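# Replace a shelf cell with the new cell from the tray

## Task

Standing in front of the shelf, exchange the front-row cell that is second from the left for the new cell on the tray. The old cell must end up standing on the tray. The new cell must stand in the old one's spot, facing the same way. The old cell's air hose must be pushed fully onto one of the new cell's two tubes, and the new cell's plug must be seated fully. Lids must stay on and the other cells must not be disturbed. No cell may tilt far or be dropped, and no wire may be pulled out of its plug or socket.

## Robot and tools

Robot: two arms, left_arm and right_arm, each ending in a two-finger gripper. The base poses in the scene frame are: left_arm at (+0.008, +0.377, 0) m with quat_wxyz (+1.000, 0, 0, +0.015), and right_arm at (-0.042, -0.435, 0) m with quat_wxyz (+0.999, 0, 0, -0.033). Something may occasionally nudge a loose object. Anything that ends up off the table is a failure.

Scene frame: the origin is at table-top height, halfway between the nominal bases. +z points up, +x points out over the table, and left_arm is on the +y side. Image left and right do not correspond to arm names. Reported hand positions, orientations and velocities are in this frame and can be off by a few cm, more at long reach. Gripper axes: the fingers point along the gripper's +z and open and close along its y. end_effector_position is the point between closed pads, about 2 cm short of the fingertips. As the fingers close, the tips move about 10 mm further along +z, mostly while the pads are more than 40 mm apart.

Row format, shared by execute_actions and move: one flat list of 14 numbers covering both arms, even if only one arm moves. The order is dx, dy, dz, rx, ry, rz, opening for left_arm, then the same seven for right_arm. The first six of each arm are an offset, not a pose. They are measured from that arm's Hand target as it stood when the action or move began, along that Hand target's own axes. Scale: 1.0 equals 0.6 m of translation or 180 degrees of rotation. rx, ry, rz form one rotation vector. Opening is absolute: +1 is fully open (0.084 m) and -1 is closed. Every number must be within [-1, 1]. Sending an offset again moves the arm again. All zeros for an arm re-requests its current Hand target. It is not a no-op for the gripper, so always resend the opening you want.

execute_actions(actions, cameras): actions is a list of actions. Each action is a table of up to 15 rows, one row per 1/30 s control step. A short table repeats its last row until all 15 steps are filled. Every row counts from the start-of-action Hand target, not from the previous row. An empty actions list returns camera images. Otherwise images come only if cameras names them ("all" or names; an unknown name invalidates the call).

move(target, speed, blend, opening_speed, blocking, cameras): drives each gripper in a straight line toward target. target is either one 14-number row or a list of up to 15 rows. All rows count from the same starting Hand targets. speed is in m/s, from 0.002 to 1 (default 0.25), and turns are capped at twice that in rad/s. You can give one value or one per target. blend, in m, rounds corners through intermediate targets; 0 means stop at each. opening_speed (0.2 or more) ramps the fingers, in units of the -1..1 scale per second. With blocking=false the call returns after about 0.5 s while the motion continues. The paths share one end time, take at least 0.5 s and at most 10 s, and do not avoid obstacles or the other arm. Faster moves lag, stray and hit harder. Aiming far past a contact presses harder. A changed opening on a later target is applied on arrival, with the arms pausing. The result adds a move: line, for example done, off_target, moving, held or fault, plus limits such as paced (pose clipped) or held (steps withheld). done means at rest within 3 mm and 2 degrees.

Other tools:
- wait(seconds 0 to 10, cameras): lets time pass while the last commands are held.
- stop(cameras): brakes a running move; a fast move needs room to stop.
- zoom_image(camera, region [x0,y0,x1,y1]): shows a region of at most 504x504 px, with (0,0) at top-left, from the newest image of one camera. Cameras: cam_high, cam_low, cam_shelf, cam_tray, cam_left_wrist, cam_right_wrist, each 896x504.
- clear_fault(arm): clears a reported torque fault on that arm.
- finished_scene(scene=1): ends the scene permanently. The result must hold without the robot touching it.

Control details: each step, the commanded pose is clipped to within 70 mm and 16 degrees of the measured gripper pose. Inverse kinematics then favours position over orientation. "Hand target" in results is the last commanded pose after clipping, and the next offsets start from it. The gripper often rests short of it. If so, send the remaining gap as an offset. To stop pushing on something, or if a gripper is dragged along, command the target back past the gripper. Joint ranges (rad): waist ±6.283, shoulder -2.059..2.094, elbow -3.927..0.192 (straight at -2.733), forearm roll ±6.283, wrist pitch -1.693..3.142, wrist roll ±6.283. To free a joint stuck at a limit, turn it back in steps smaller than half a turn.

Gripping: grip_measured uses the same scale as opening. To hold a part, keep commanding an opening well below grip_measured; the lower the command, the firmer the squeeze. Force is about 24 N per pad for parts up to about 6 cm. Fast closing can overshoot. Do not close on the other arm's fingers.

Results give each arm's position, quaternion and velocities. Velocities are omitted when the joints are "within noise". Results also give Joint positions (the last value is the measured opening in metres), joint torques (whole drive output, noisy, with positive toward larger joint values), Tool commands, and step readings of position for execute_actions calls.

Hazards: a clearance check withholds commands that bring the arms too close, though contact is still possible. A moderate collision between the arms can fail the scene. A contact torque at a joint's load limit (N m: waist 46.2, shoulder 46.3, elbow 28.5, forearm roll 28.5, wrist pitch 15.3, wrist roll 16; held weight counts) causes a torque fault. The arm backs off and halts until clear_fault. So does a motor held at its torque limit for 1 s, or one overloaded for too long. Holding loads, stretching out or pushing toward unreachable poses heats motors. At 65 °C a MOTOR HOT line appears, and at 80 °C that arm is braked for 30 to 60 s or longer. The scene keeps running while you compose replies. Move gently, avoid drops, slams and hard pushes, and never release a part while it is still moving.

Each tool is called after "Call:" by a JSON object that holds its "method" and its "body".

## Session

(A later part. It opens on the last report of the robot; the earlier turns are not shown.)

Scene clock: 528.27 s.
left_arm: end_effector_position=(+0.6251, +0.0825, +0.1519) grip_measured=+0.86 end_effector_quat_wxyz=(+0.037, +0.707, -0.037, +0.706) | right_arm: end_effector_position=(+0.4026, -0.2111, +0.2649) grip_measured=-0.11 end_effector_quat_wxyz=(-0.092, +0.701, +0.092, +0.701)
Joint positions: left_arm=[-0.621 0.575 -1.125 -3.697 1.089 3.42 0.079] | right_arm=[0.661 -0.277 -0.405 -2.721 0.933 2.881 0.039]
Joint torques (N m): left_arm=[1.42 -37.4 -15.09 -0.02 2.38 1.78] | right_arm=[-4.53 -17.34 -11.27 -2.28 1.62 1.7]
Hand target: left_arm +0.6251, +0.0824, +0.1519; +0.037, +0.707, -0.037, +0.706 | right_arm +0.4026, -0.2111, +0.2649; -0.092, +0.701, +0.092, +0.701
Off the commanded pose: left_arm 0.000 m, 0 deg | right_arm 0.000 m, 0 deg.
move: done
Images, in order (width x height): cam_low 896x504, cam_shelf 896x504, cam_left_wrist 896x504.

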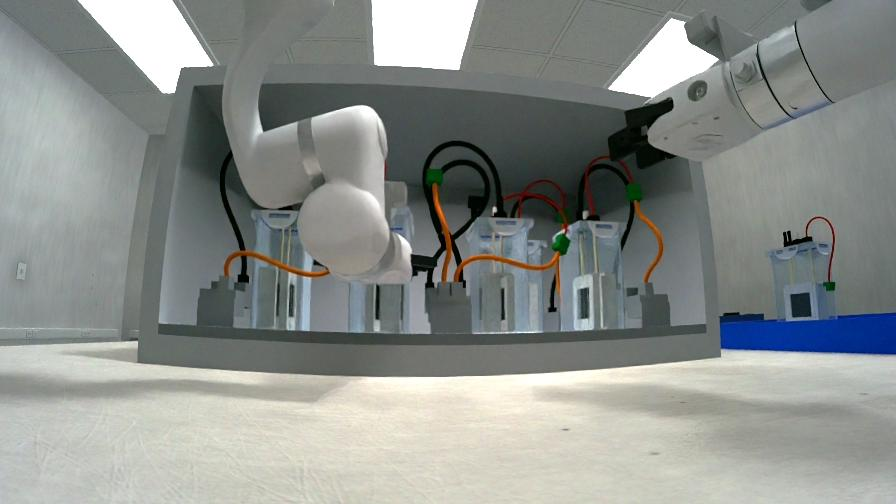

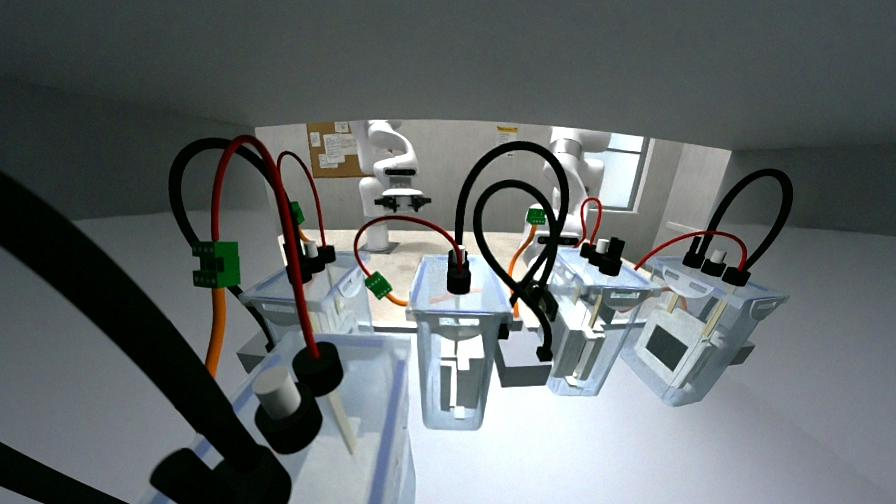

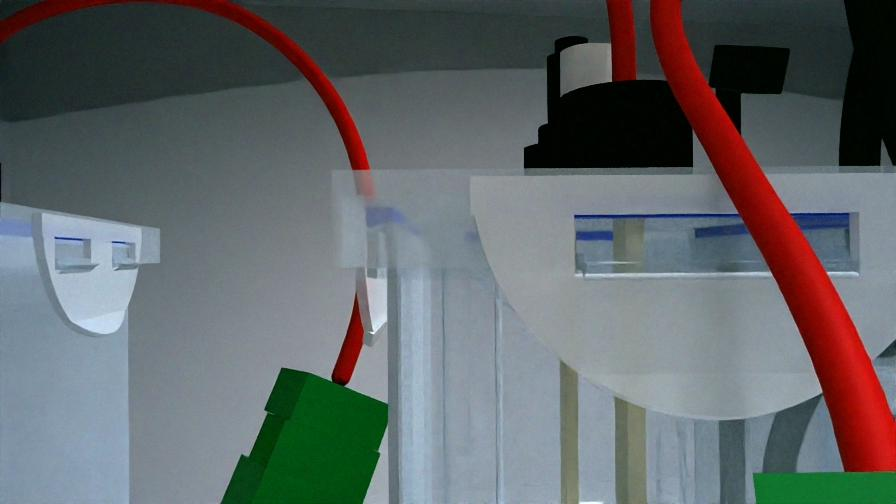

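Call:
{"method": "move", "body": {"target": [0.02,0,0,0,0,0,-1,0,0,0,0,0,0,-0.1], "speed": 0.03, "cameras": ["cam_left_wrist","cam_low","cam_shelf","cam_right_wrist"]}}

Call:
{"method": "zoom_image", "body": {"camera": "cam_shelf", "region": [500, 200, 800, 430]}}

Call:
{"method": "zoom_image", "body": {"camera": "cam_low", "region": [300, 180, 500, 340]}}

Scene clock: 531.93 s.
left_arm: end_effector_position=(+0.6251, +0.0824, +0.1639) grip_measured=+0.86 end_effector_quat_wxyz=(+0.037, +0.707, -0.037, +0.706) | right_arm: end_effector_position=(+0.4026, -0.2111, +0.2649) grip_measured=-0.11 end_effector_quat_wxyz=(-0.092, +0.701, +0.092, +0.701)
Joint positions: left_arm=[-0.619 0.545 -1.119 -3.701 1.068 3.433 0.079] | right_arm=[0.661 -0.277 -0.405 -2.721 0.933 2.881 0.039]
Joint torques (N m): left_arm=[4.89 -67.35 -17.35 -1.37 5.23 1.93] | right_arm=[-4.3 -17.1 -11.46 -2.21 1.48 1.71]
Hand target: left_arm +0.6251, +0.0824, +0.1639; +0.037, +0.707, -0.037, +0.706 | right_arm +0.4026, -0.2111, +0.2649; -0.092, +0.701, +0.092, +0.701
Off the commanded pose: left_arm 0.000 m, 0 deg | right_arm 0.000 m, 0 deg.
move: done
Images, in order (width x height): cam_low 896x504, cam_shelf 896x504, cam_left_wrist 896x504, cam_right_wrist 896x504.

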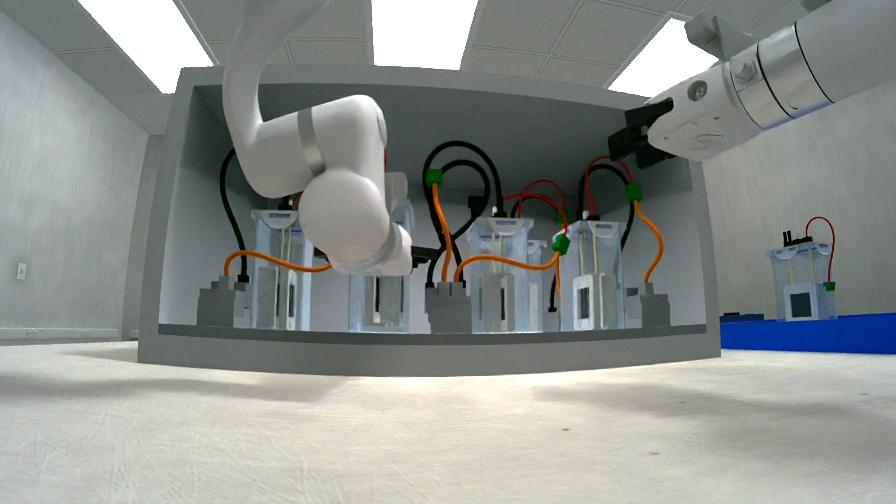

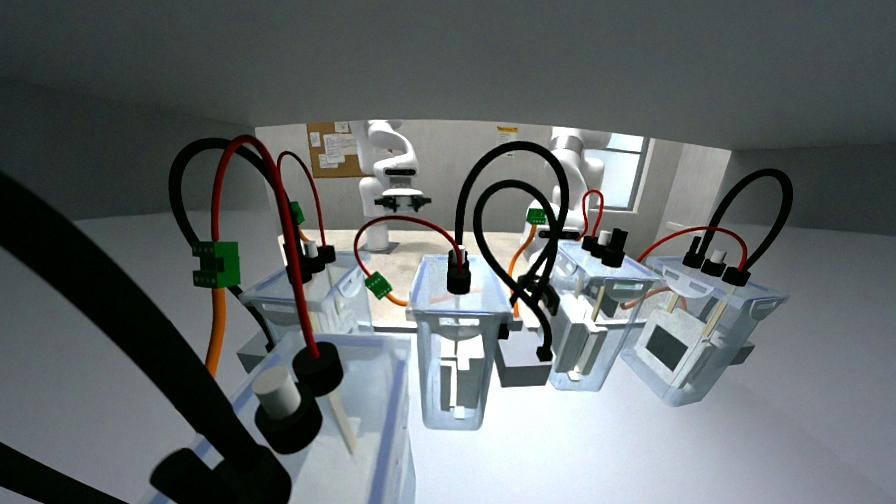

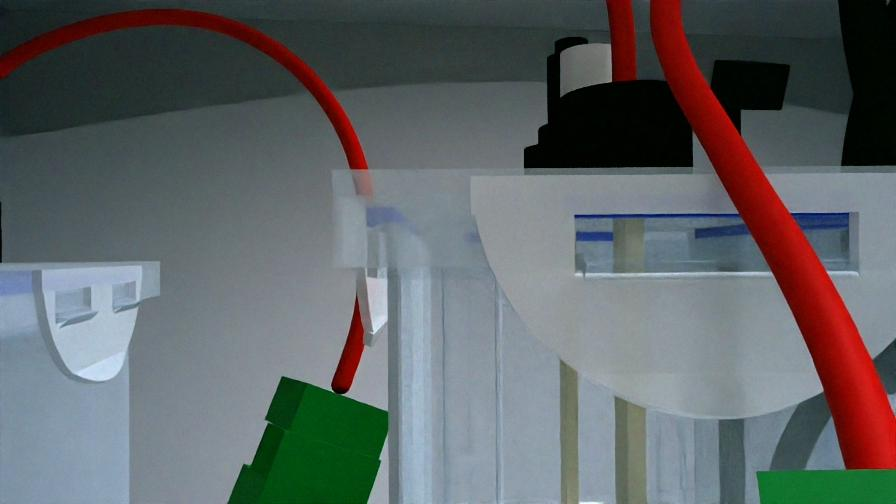

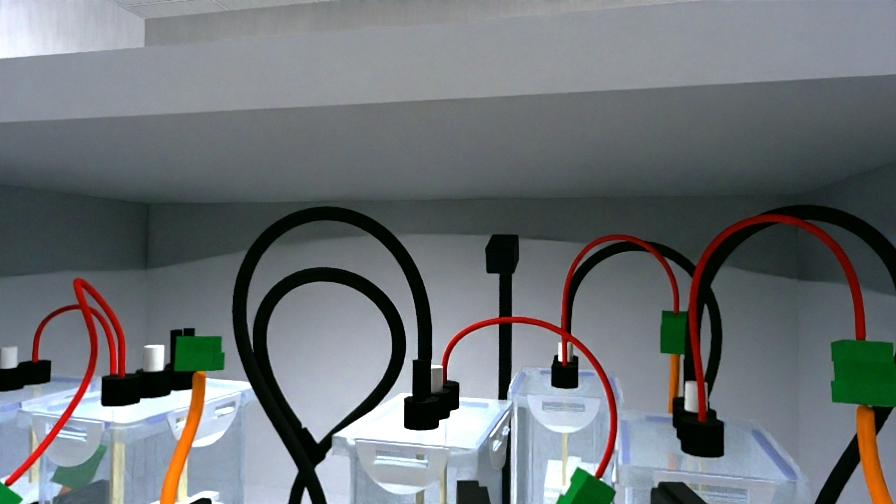

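Scaled by 1.680 from the camera's 896x504 image, which has a finer 1280x720 frame.

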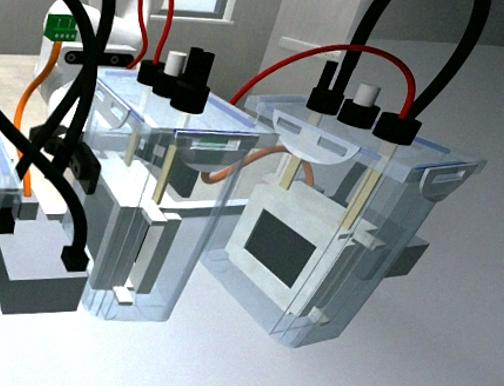

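Scaled by 2.520 from the camera's 896x504 image, which has a finer 1280x720 frame.

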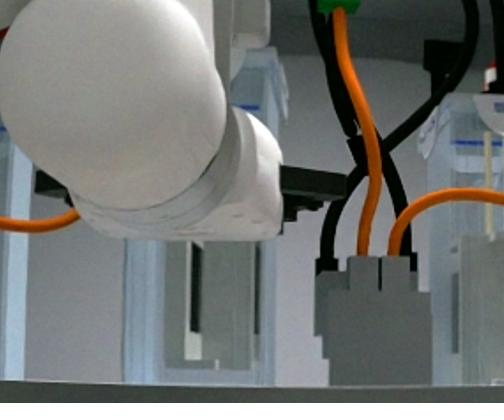

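Call:
{"method": "move", "body": {"target": [[0.0133,0,0,0,0,0,-1,0,0,0,0,0,0,-0.1],[0.0133,0,-0.32,0,0,0,-1,0,0,0,0,0,0,-0.1]], "speed": 0.08, "cameras": ["all"]}}

Scene clock: 542.90 s.
left_arm: end_effector_position=(+0.4342, +0.1024, +0.1721) grip_measured=+0.86 end_effector_quat_wxyz=(+0.037, +0.707, -0.037, +0.706) | right_arm: end_effector_position=(+0.4026, -0.2111, +0.2649) grip_measured=-0.11 end_effector_quat_wxyz=(-0.092, +0.701, +0.092, +0.701)
Joint positions: left_arm=[-0.939 0.158 -0.516 -3.978 1.324 3.404 0.079] | right_arm=[0.661 -0.277 -0.405 -2.721 0.933 2.881 0.039]
Joint torques (N m): left_arm=[-4.01 -47.33 -13.06 -1.24 9.99 -0.21] | right_arm=[-4.34 -17.12 -11.43 -2.22 1.63 1.64]
Hand target: left_arm +0.4341, +0.1024, +0.1721; +0.037, +0.707, -0.037, +0.706 | right_arm +0.4026, -0.2111, +0.2649; -0.092, +0.701, +0.092, +0.701
Off the commanded pose: left_arm 0.000 m, 0 deg | right_arm 0.000 m, 0 deg.
move: done

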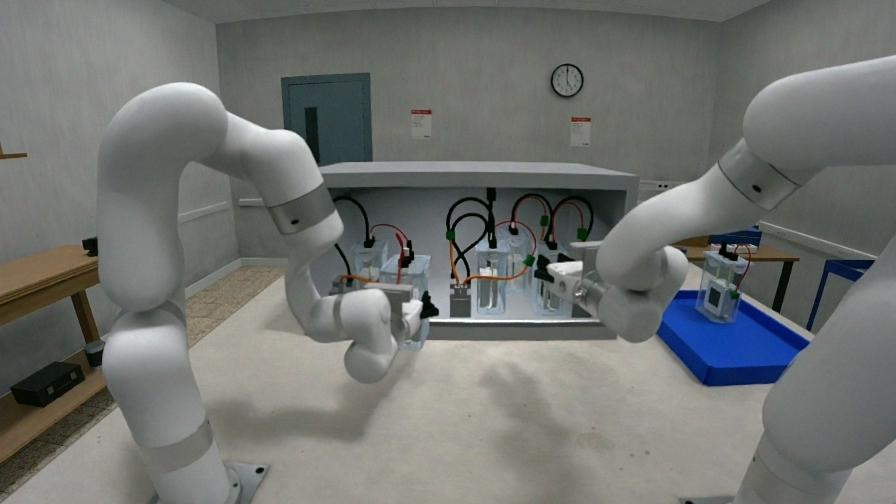

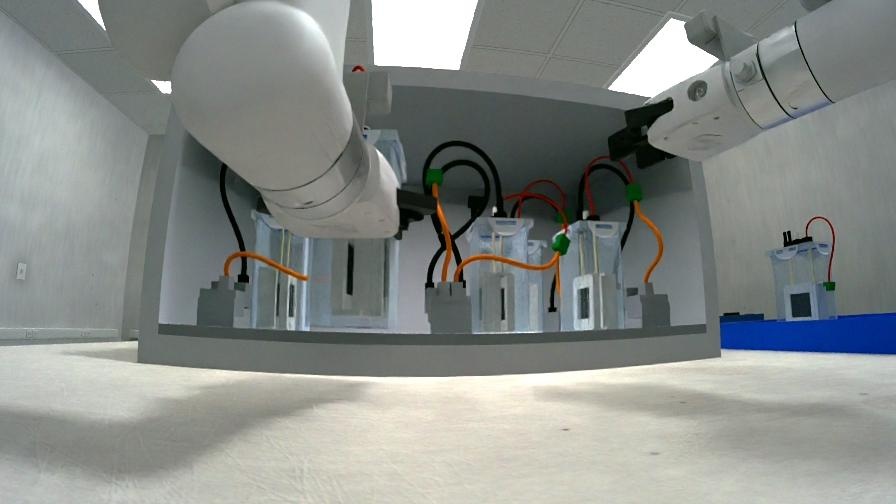

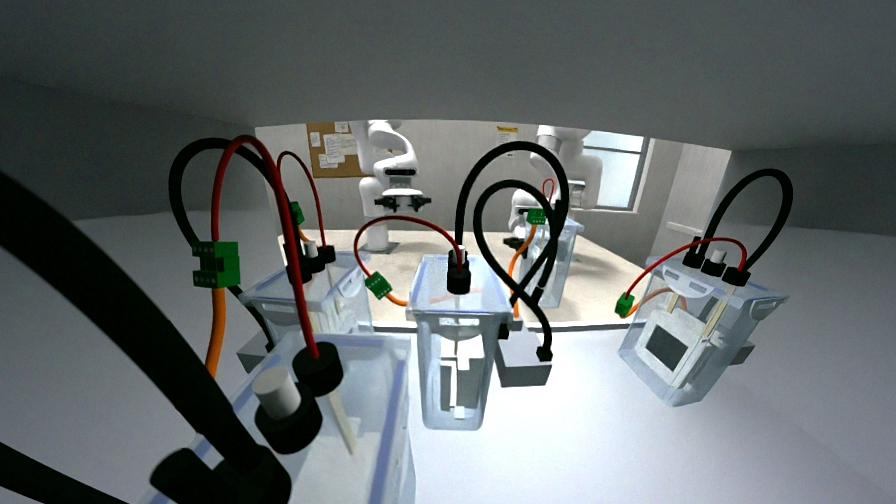

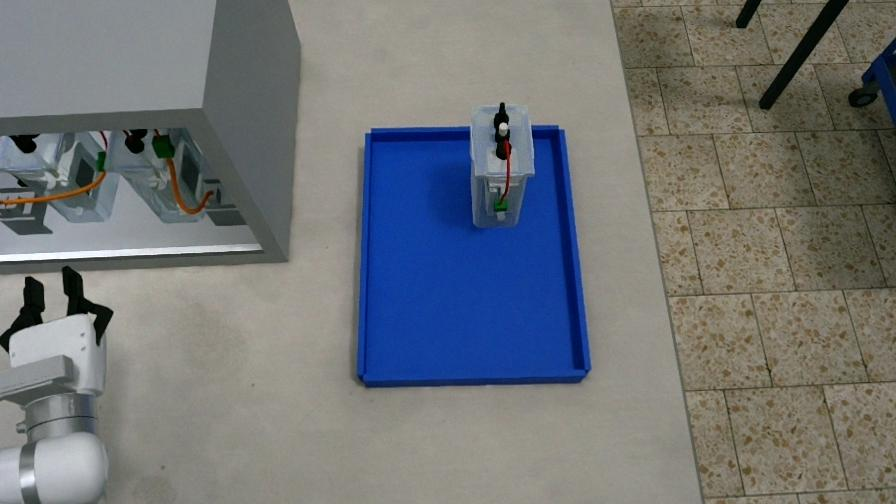

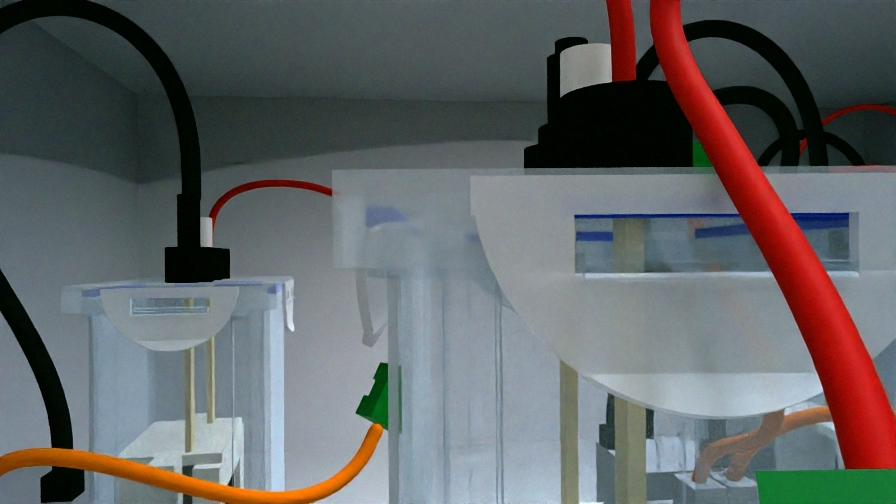

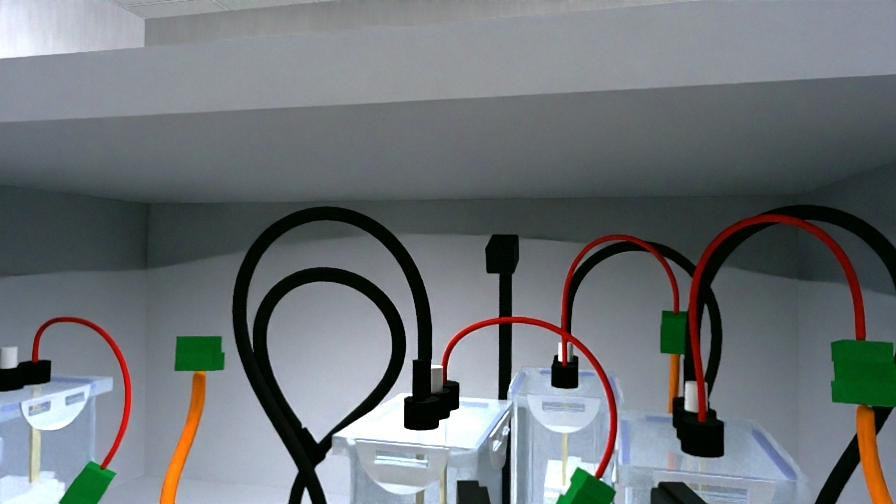

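Call:
{"method": "move", "body": {"target": [[0,0,0,0,0,0,-1,0,0.308,-0.203,-0.0833,0,0,-0.1],[-0.0783,0.2967,0,0,0,0,-1,0,0.308,-0.203,-0.0833,0,0,-0.1]], "speed": 0.12, "cameras": ["all"]}}

Scene clock: 549.67 s.
left_arm: end_effector_position=(+0.4155, -0.0746, +0.1253) grip_measured=+0.86 end_effector_quat_wxyz=(+0.037, +0.707, -0.037, +0.706) | right_arm: end_effector_position=(+0.3328, -0.4211, +0.2648) grip_measured=-0.11 end_effector_quat_wxyz=(+0.000, +0.707, +0.000, +0.707)
Joint positions: left_arm=[-1.215 0.611 -1.066 -4.265 1.361 3.548 0.079] | right_arm=[0.127 -0.952 -0.001 -3.036 0.62 3.056 0.039]
Joint torques (N m): left_arm=[-4.42 -45.92 -20.88 -0.04 4.97 1.88] | right_arm=[-4.44 -6.2 -12.94 -3.75 1.25 2.26]
Hand target: left_arm +0.4155, -0.0747, +0.1253; +0.037, +0.707, -0.037, +0.706 | right_arm +0.3328, -0.4211, +0.2648; +0.000, +0.707, +0.000, +0.707
Off the commanded pose: left_arm 0.000 m, 0 deg | right_arm 0.000 m, 0 deg.
move: done

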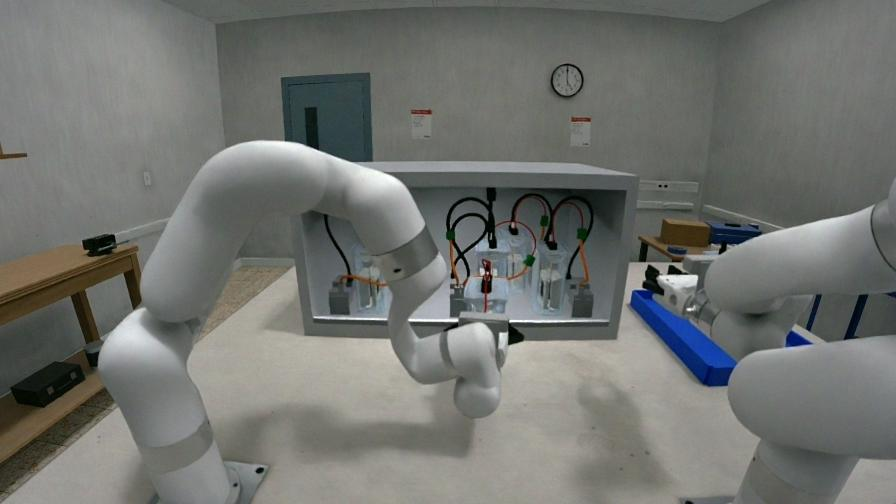

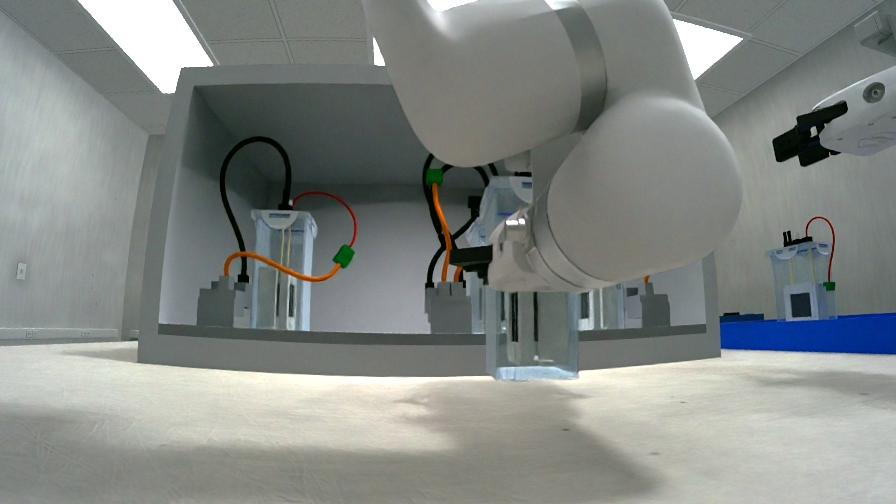

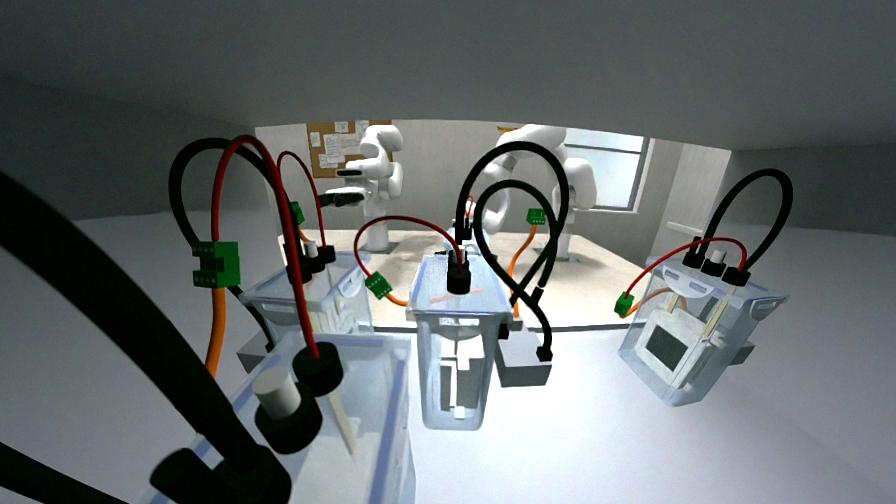

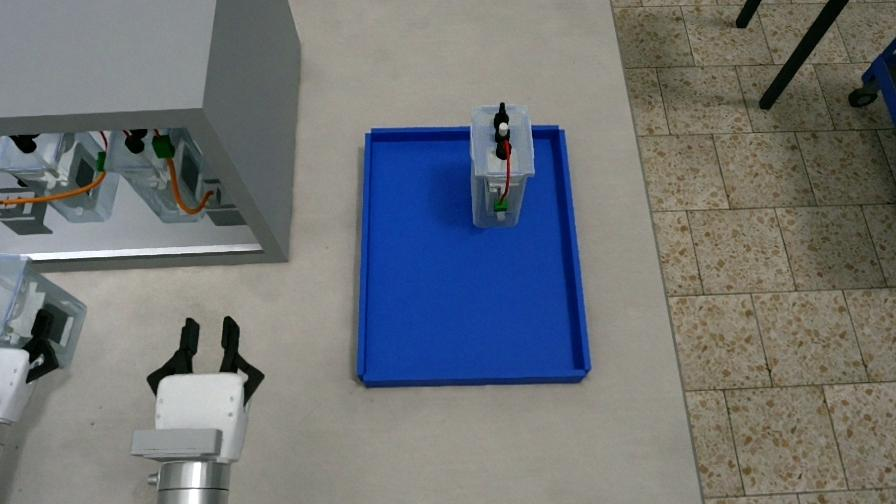

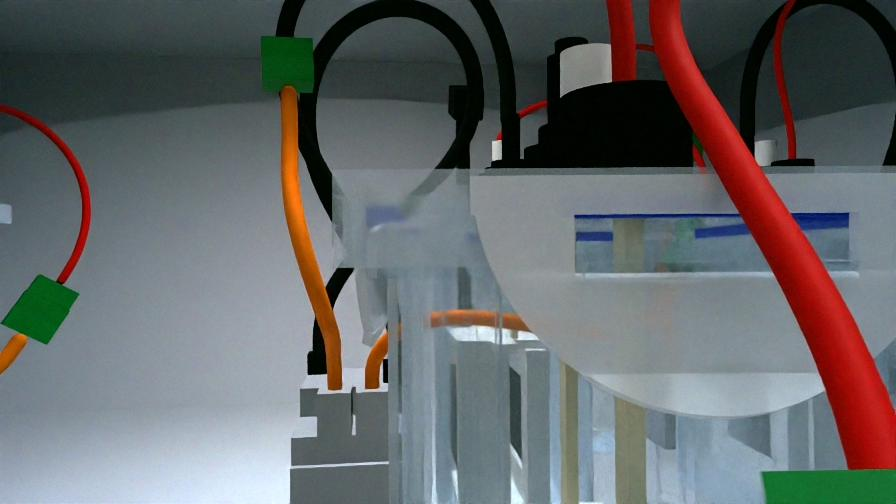

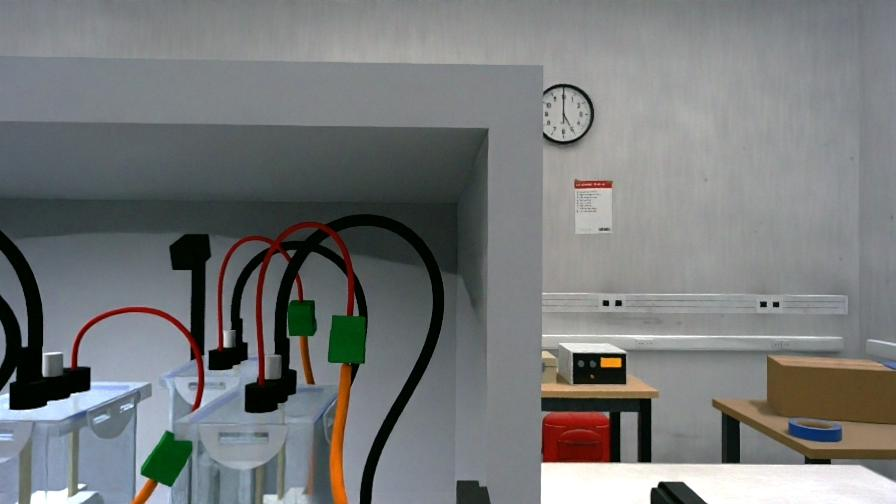

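Call:
{"method": "move", "body": {"target": [-0.02,0,0,0,0,0,-1,0,0,0,0,0,0,-0.1], "speed": 0.04, "cameras": ["cam_low"]}}

Call:
{"method": "zoom_image", "body": {"camera": "cam_low", "region": [430, 240, 680, 440]}}

Scene clock: 553.67 s.
left_arm: end_effector_position=(+0.4155, -0.0747, +0.1133) grip_measured=+0.86 end_effector_quat_wxyz=(+0.037, +0.707, -0.037, +0.706) | right_arm: end_effector_position=(+0.3328, -0.4211, +0.2648) grip_measured=-0.11 end_effector_quat_wxyz=(+0.000, +0.707, +0.000, +0.707)
Joint positions: left_arm=[-1.217 0.645 -1.079 -4.263 1.371 3.529 0.079] | right_arm=[0.127 -0.952 -0.001 -3.036 0.62 3.056 0.039]
Joint torques (N m): left_arm=[-4.44 -46.39 -20.88 5.86 9.6 -1.87] | right_arm=[-4.19 -6.36 -13.62 -3.46 1.21 2.28]
Hand target: left_arm +0.4155, -0.0747, +0.1133; +0.037, +0.707, -0.037, +0.706 | right_arm +0.3328, -0.4211, +0.2648; +0.000, +0.707, +0.000, +0.707
Off the commanded pose: left_arm 0.000 m, 0 deg | right_arm 0.000 m, 0 deg.
move: done
Images, in order (width x height): cam_low 896x504.

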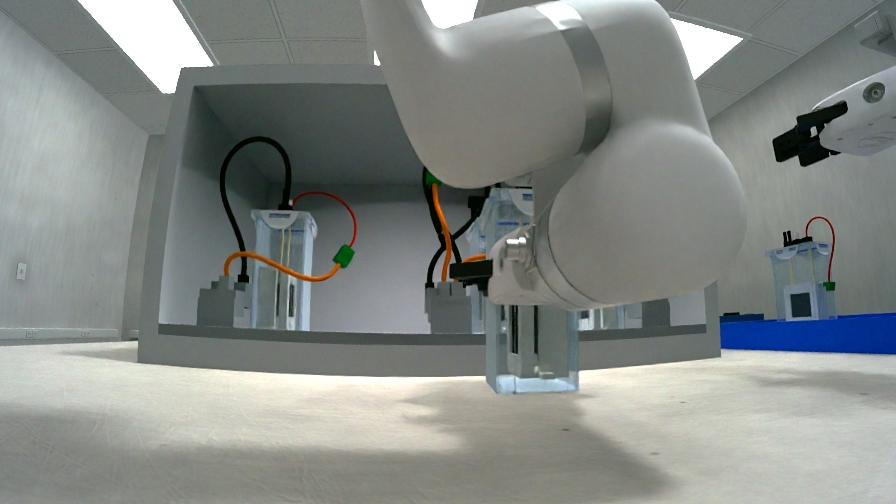

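Scaled by 2.016 from the camera's 896x504 image, which has a finer 1280x720 frame.

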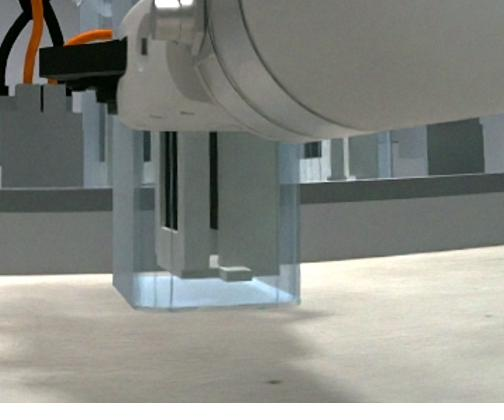

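Call:
{"method": "move", "body": {"target": [-0.01,0,0,0,0,0,-1,0,0,0,0,0,0,-0.1], "speed": 0.03, "cameras": ["cam_low"]}}

Call:
{"method": "zoom_image", "body": {"camera": "cam_low", "region": [430, 240, 680, 440]}}

Scene clock: 557.33 s.
left_arm: end_effector_position=(+0.4157, -0.0748, +0.1080) grip_measured=+0.86 end_effector_quat_wxyz=(+0.037, +0.706, -0.036, +0.706) end_effector_velocity=(+0.000, +0.000, -0.002) end_effector_angular_velocity=(+0.000, +0.007, +0.001) | right_arm: end_effector_position=(+0.3328, -0.4211, +0.2648) grip_measured=-0.11 end_effector_quat_wxyz=(+0.000, +0.707, +0.000, +0.707)
Joint positions: left_arm=[-1.217 0.662 -1.087 -4.262 1.376 3.52 0.079] | right_arm=[0.127 -0.952 -0.001 -3.036 0.62 3.056 0.039]
Joint velocities: left_arm=[0 0.001 -0.001 -0.003 -0.006 0 0] | right_arm=[within noise]
Joint torques (N m): left_arm=[-3.99 3.16 -1.58 -0.32 -13.12 -1.95] | right_arm=[-4.39 -6.13 -14.07 -3.44 1.21 2.16]
Hand target: left_arm +0.4155, -0.0747, +0.1073; +0.037, +0.707, -0.037, +0.706 | right_arm +0.3328, -0.4211, +0.2648; +0.000, +0.707, +0.000, +0.707
Off the commanded pose: left_arm 0.001 m, 0 deg | right_arm 0.000 m, 0 deg.
move: done
Images, in order (width x height): cam_low 896x504.

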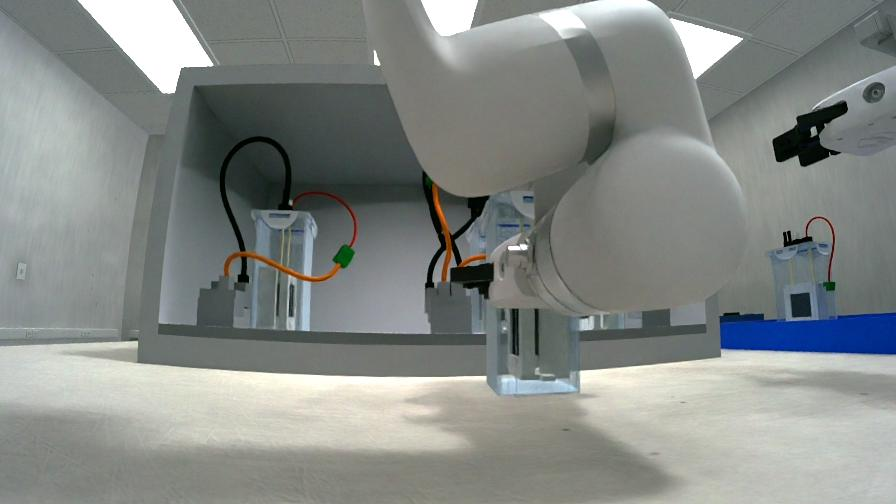

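Scaled by 2.016 from the camera's 896x504 image, which has a finer 1280x720 frame.

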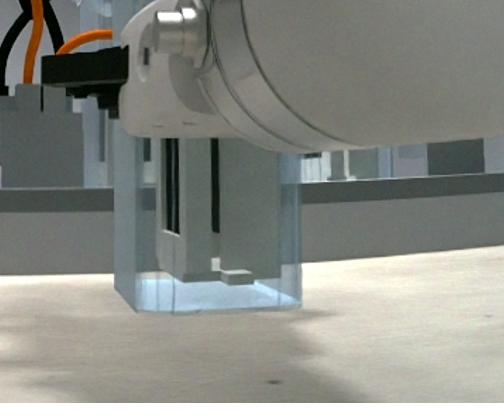

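Call:
{"method": "move", "body": {"target": [[0.003,0,0,0,0,0,-1,0,0,0,0,0,0,-0.1],[0.003,0,0,0,0,0,1,0,0,0,0,0,0,-0.1]], "speed": 0.03, "opening_speed": 1, "cameras": ["cam_low","cam_left_wrist"]}}

Scene clock: 562.67 s.
left_arm: end_effector_position=(+0.4155, -0.0746, +0.1090) grip_measured=+1.00 end_effector_quat_wxyz=(+0.037, +0.707, -0.037, +0.706) | right_arm: end_effector_position=(+0.3328, -0.4211, +0.2648) grip_measured=-0.11 end_effector_quat_wxyz=(+0.000, +0.707, +0.000, +0.707)
Joint positions: left_arm=[-1.217 0.657 -1.084 -4.262 1.374 3.523 0.084] | right_arm=[0.127 -0.952 -0.001 -3.036 0.62 3.056 0.039]
Joint torques (N m): left_arm=[3.94 -43.48 -14.57 -0.4 1.07 0.5] | right_arm=[-4.31 -5.85 -14.89 -3.42 1.25 2.11]
Hand target: left_arm +0.4155, -0.0747, +0.1091; +0.037, +0.707, -0.037, +0.706 | right_arm +0.3328, -0.4211, +0.2648; +0.000, +0.707, +0.000, +0.707
Off the commanded pose: left_arm 0.000 m, 0 deg | right_arm 0.000 m, 0 deg.
move: done
Images, in order (width x height): cam_low 896x504, cam_left_wrist 896x504.

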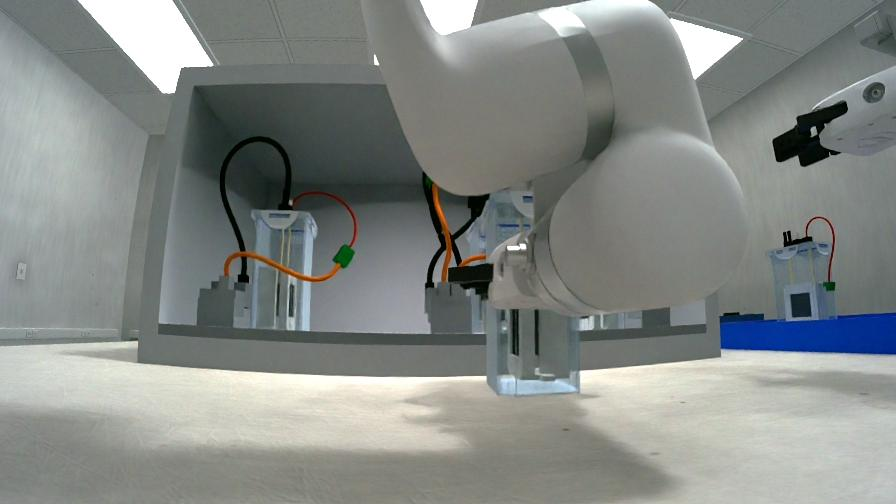

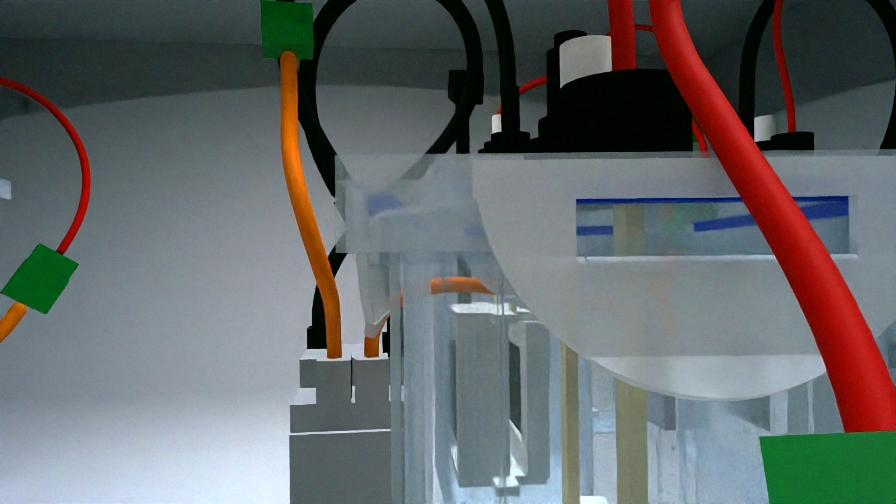

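Call:
{"method": "move", "body": {"target": [[0,0,-0.2,0,0,0,1,0,0,0,0,0,0,-0.1],[0.2333,-0.3668,-0.098,0.0333,0,0,1,0,0,0,0,0,0,-0.1]], "speed": [0.08,0.2], "cameras": ["all"]}}

Scene clock: 573.07 s.
left_arm: end_effector_position=(+0.3801, +0.1504, +0.2490) grip_measured=+1.00 end_effector_quat_wxyz=(+0.000, +0.708, +0.000, +0.707) | right_arm: end_effector_position=(+0.3328, -0.4211, +0.2648) grip_measured=-0.11 end_effector_quat_wxyz=(+0.000, +0.707, +0.000, +0.707)
Joint positions: left_arm=[-1.031 -0.299 -0.299 -4.226 1.261 3.662 0.084] | right_arm=[0.127 -0.952 -0.001 -3.036 0.62 3.056 0.039]
Joint torques (N m): left_arm=[4.48 -25.41 -9.96 3.97 0.03 1.94] | right_arm=[-4.35 -6.17 -15.97 -3.61 1.19 2.26]
Hand target: left_arm +0.3801, +0.1504, +0.2490; +0.000, +0.708, +0.000, +0.707 | right_arm +0.3328, -0.4211, +0.2648; +0.000, +0.707, +0.000, +0.707
Off the commanded pose: left_arm 0.000 m, 0 deg | right_arm 0.000 m, 0 deg.
move: done

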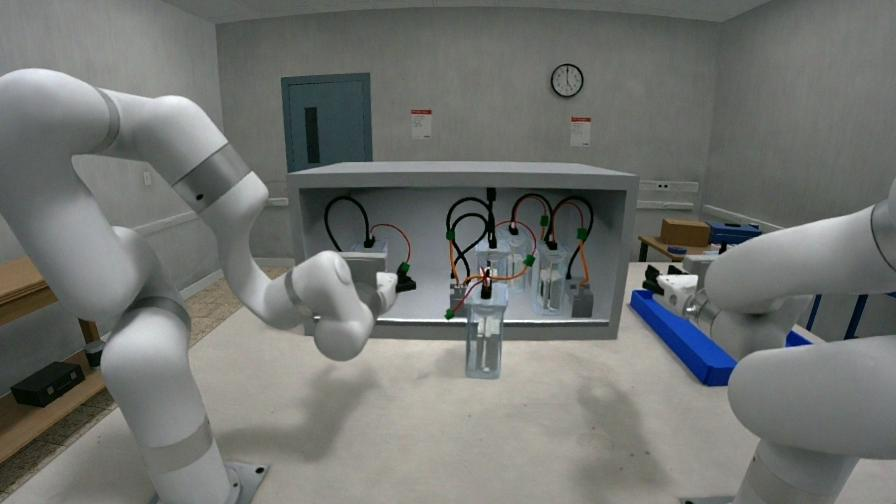

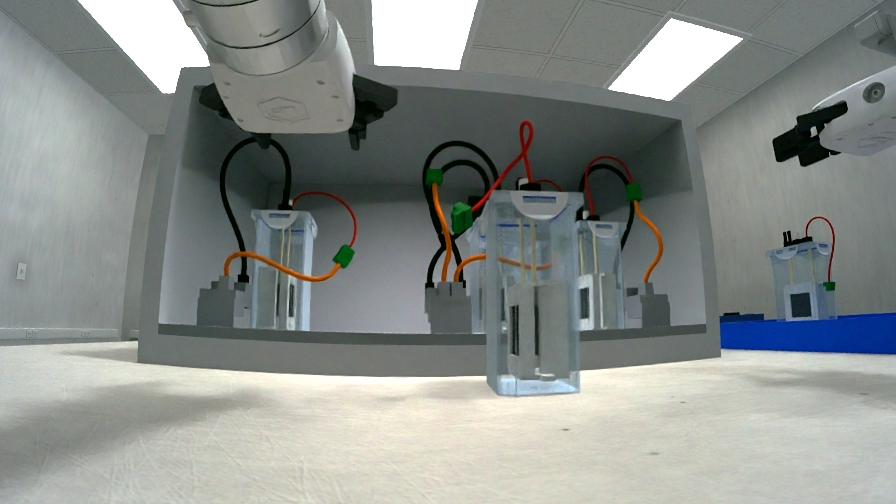

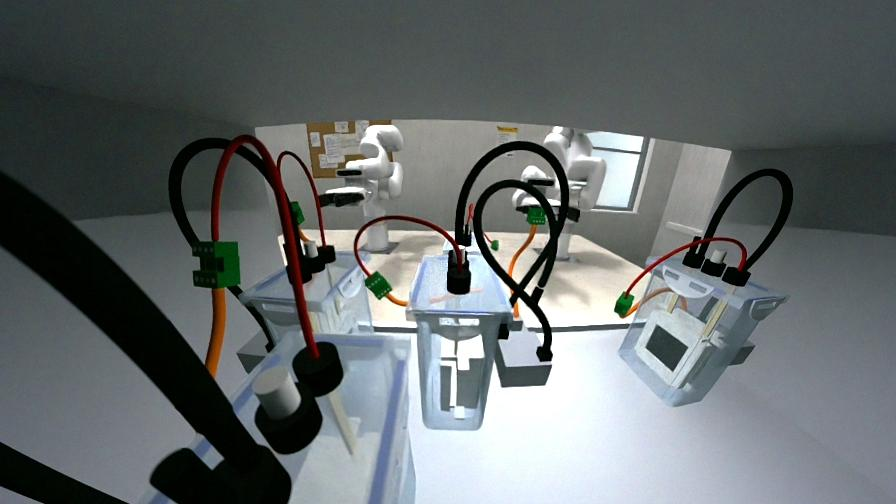

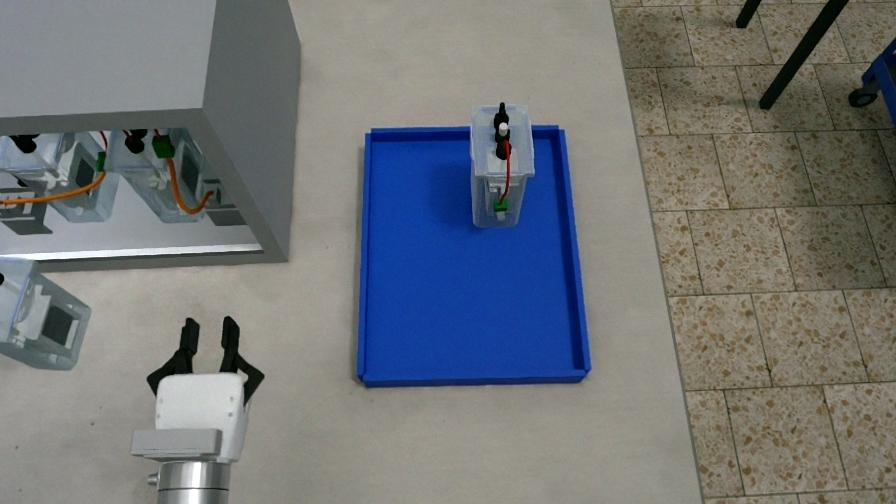

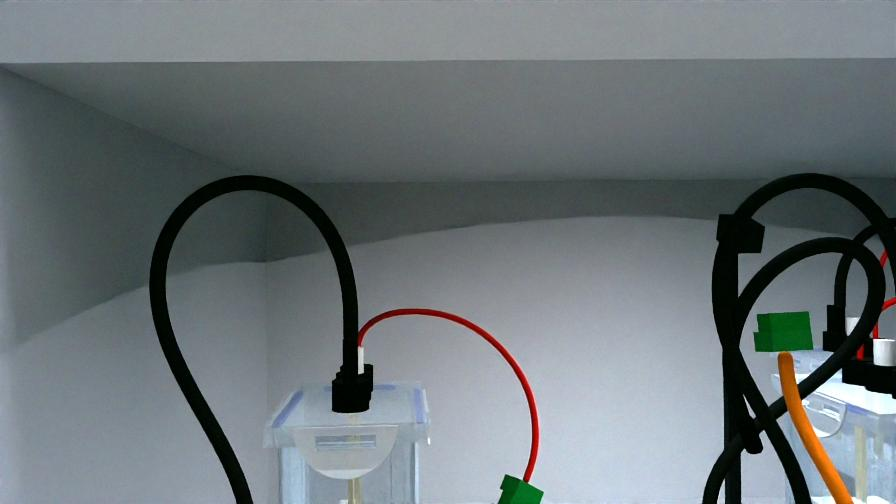

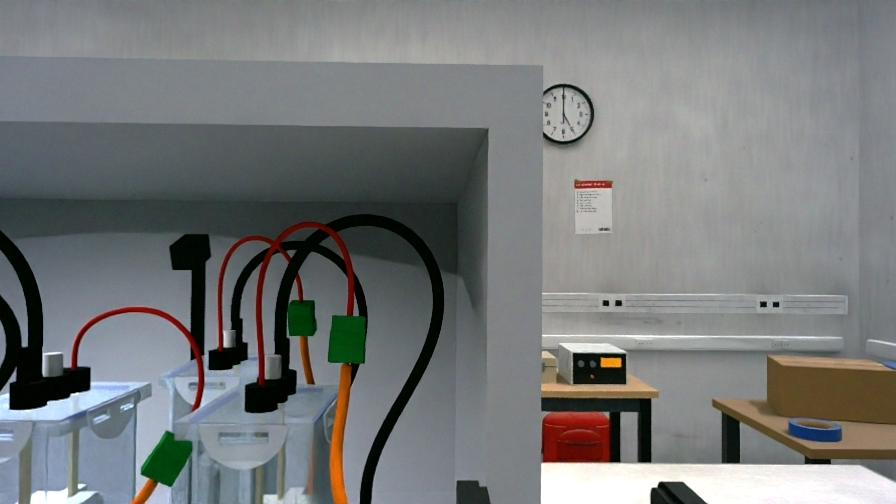

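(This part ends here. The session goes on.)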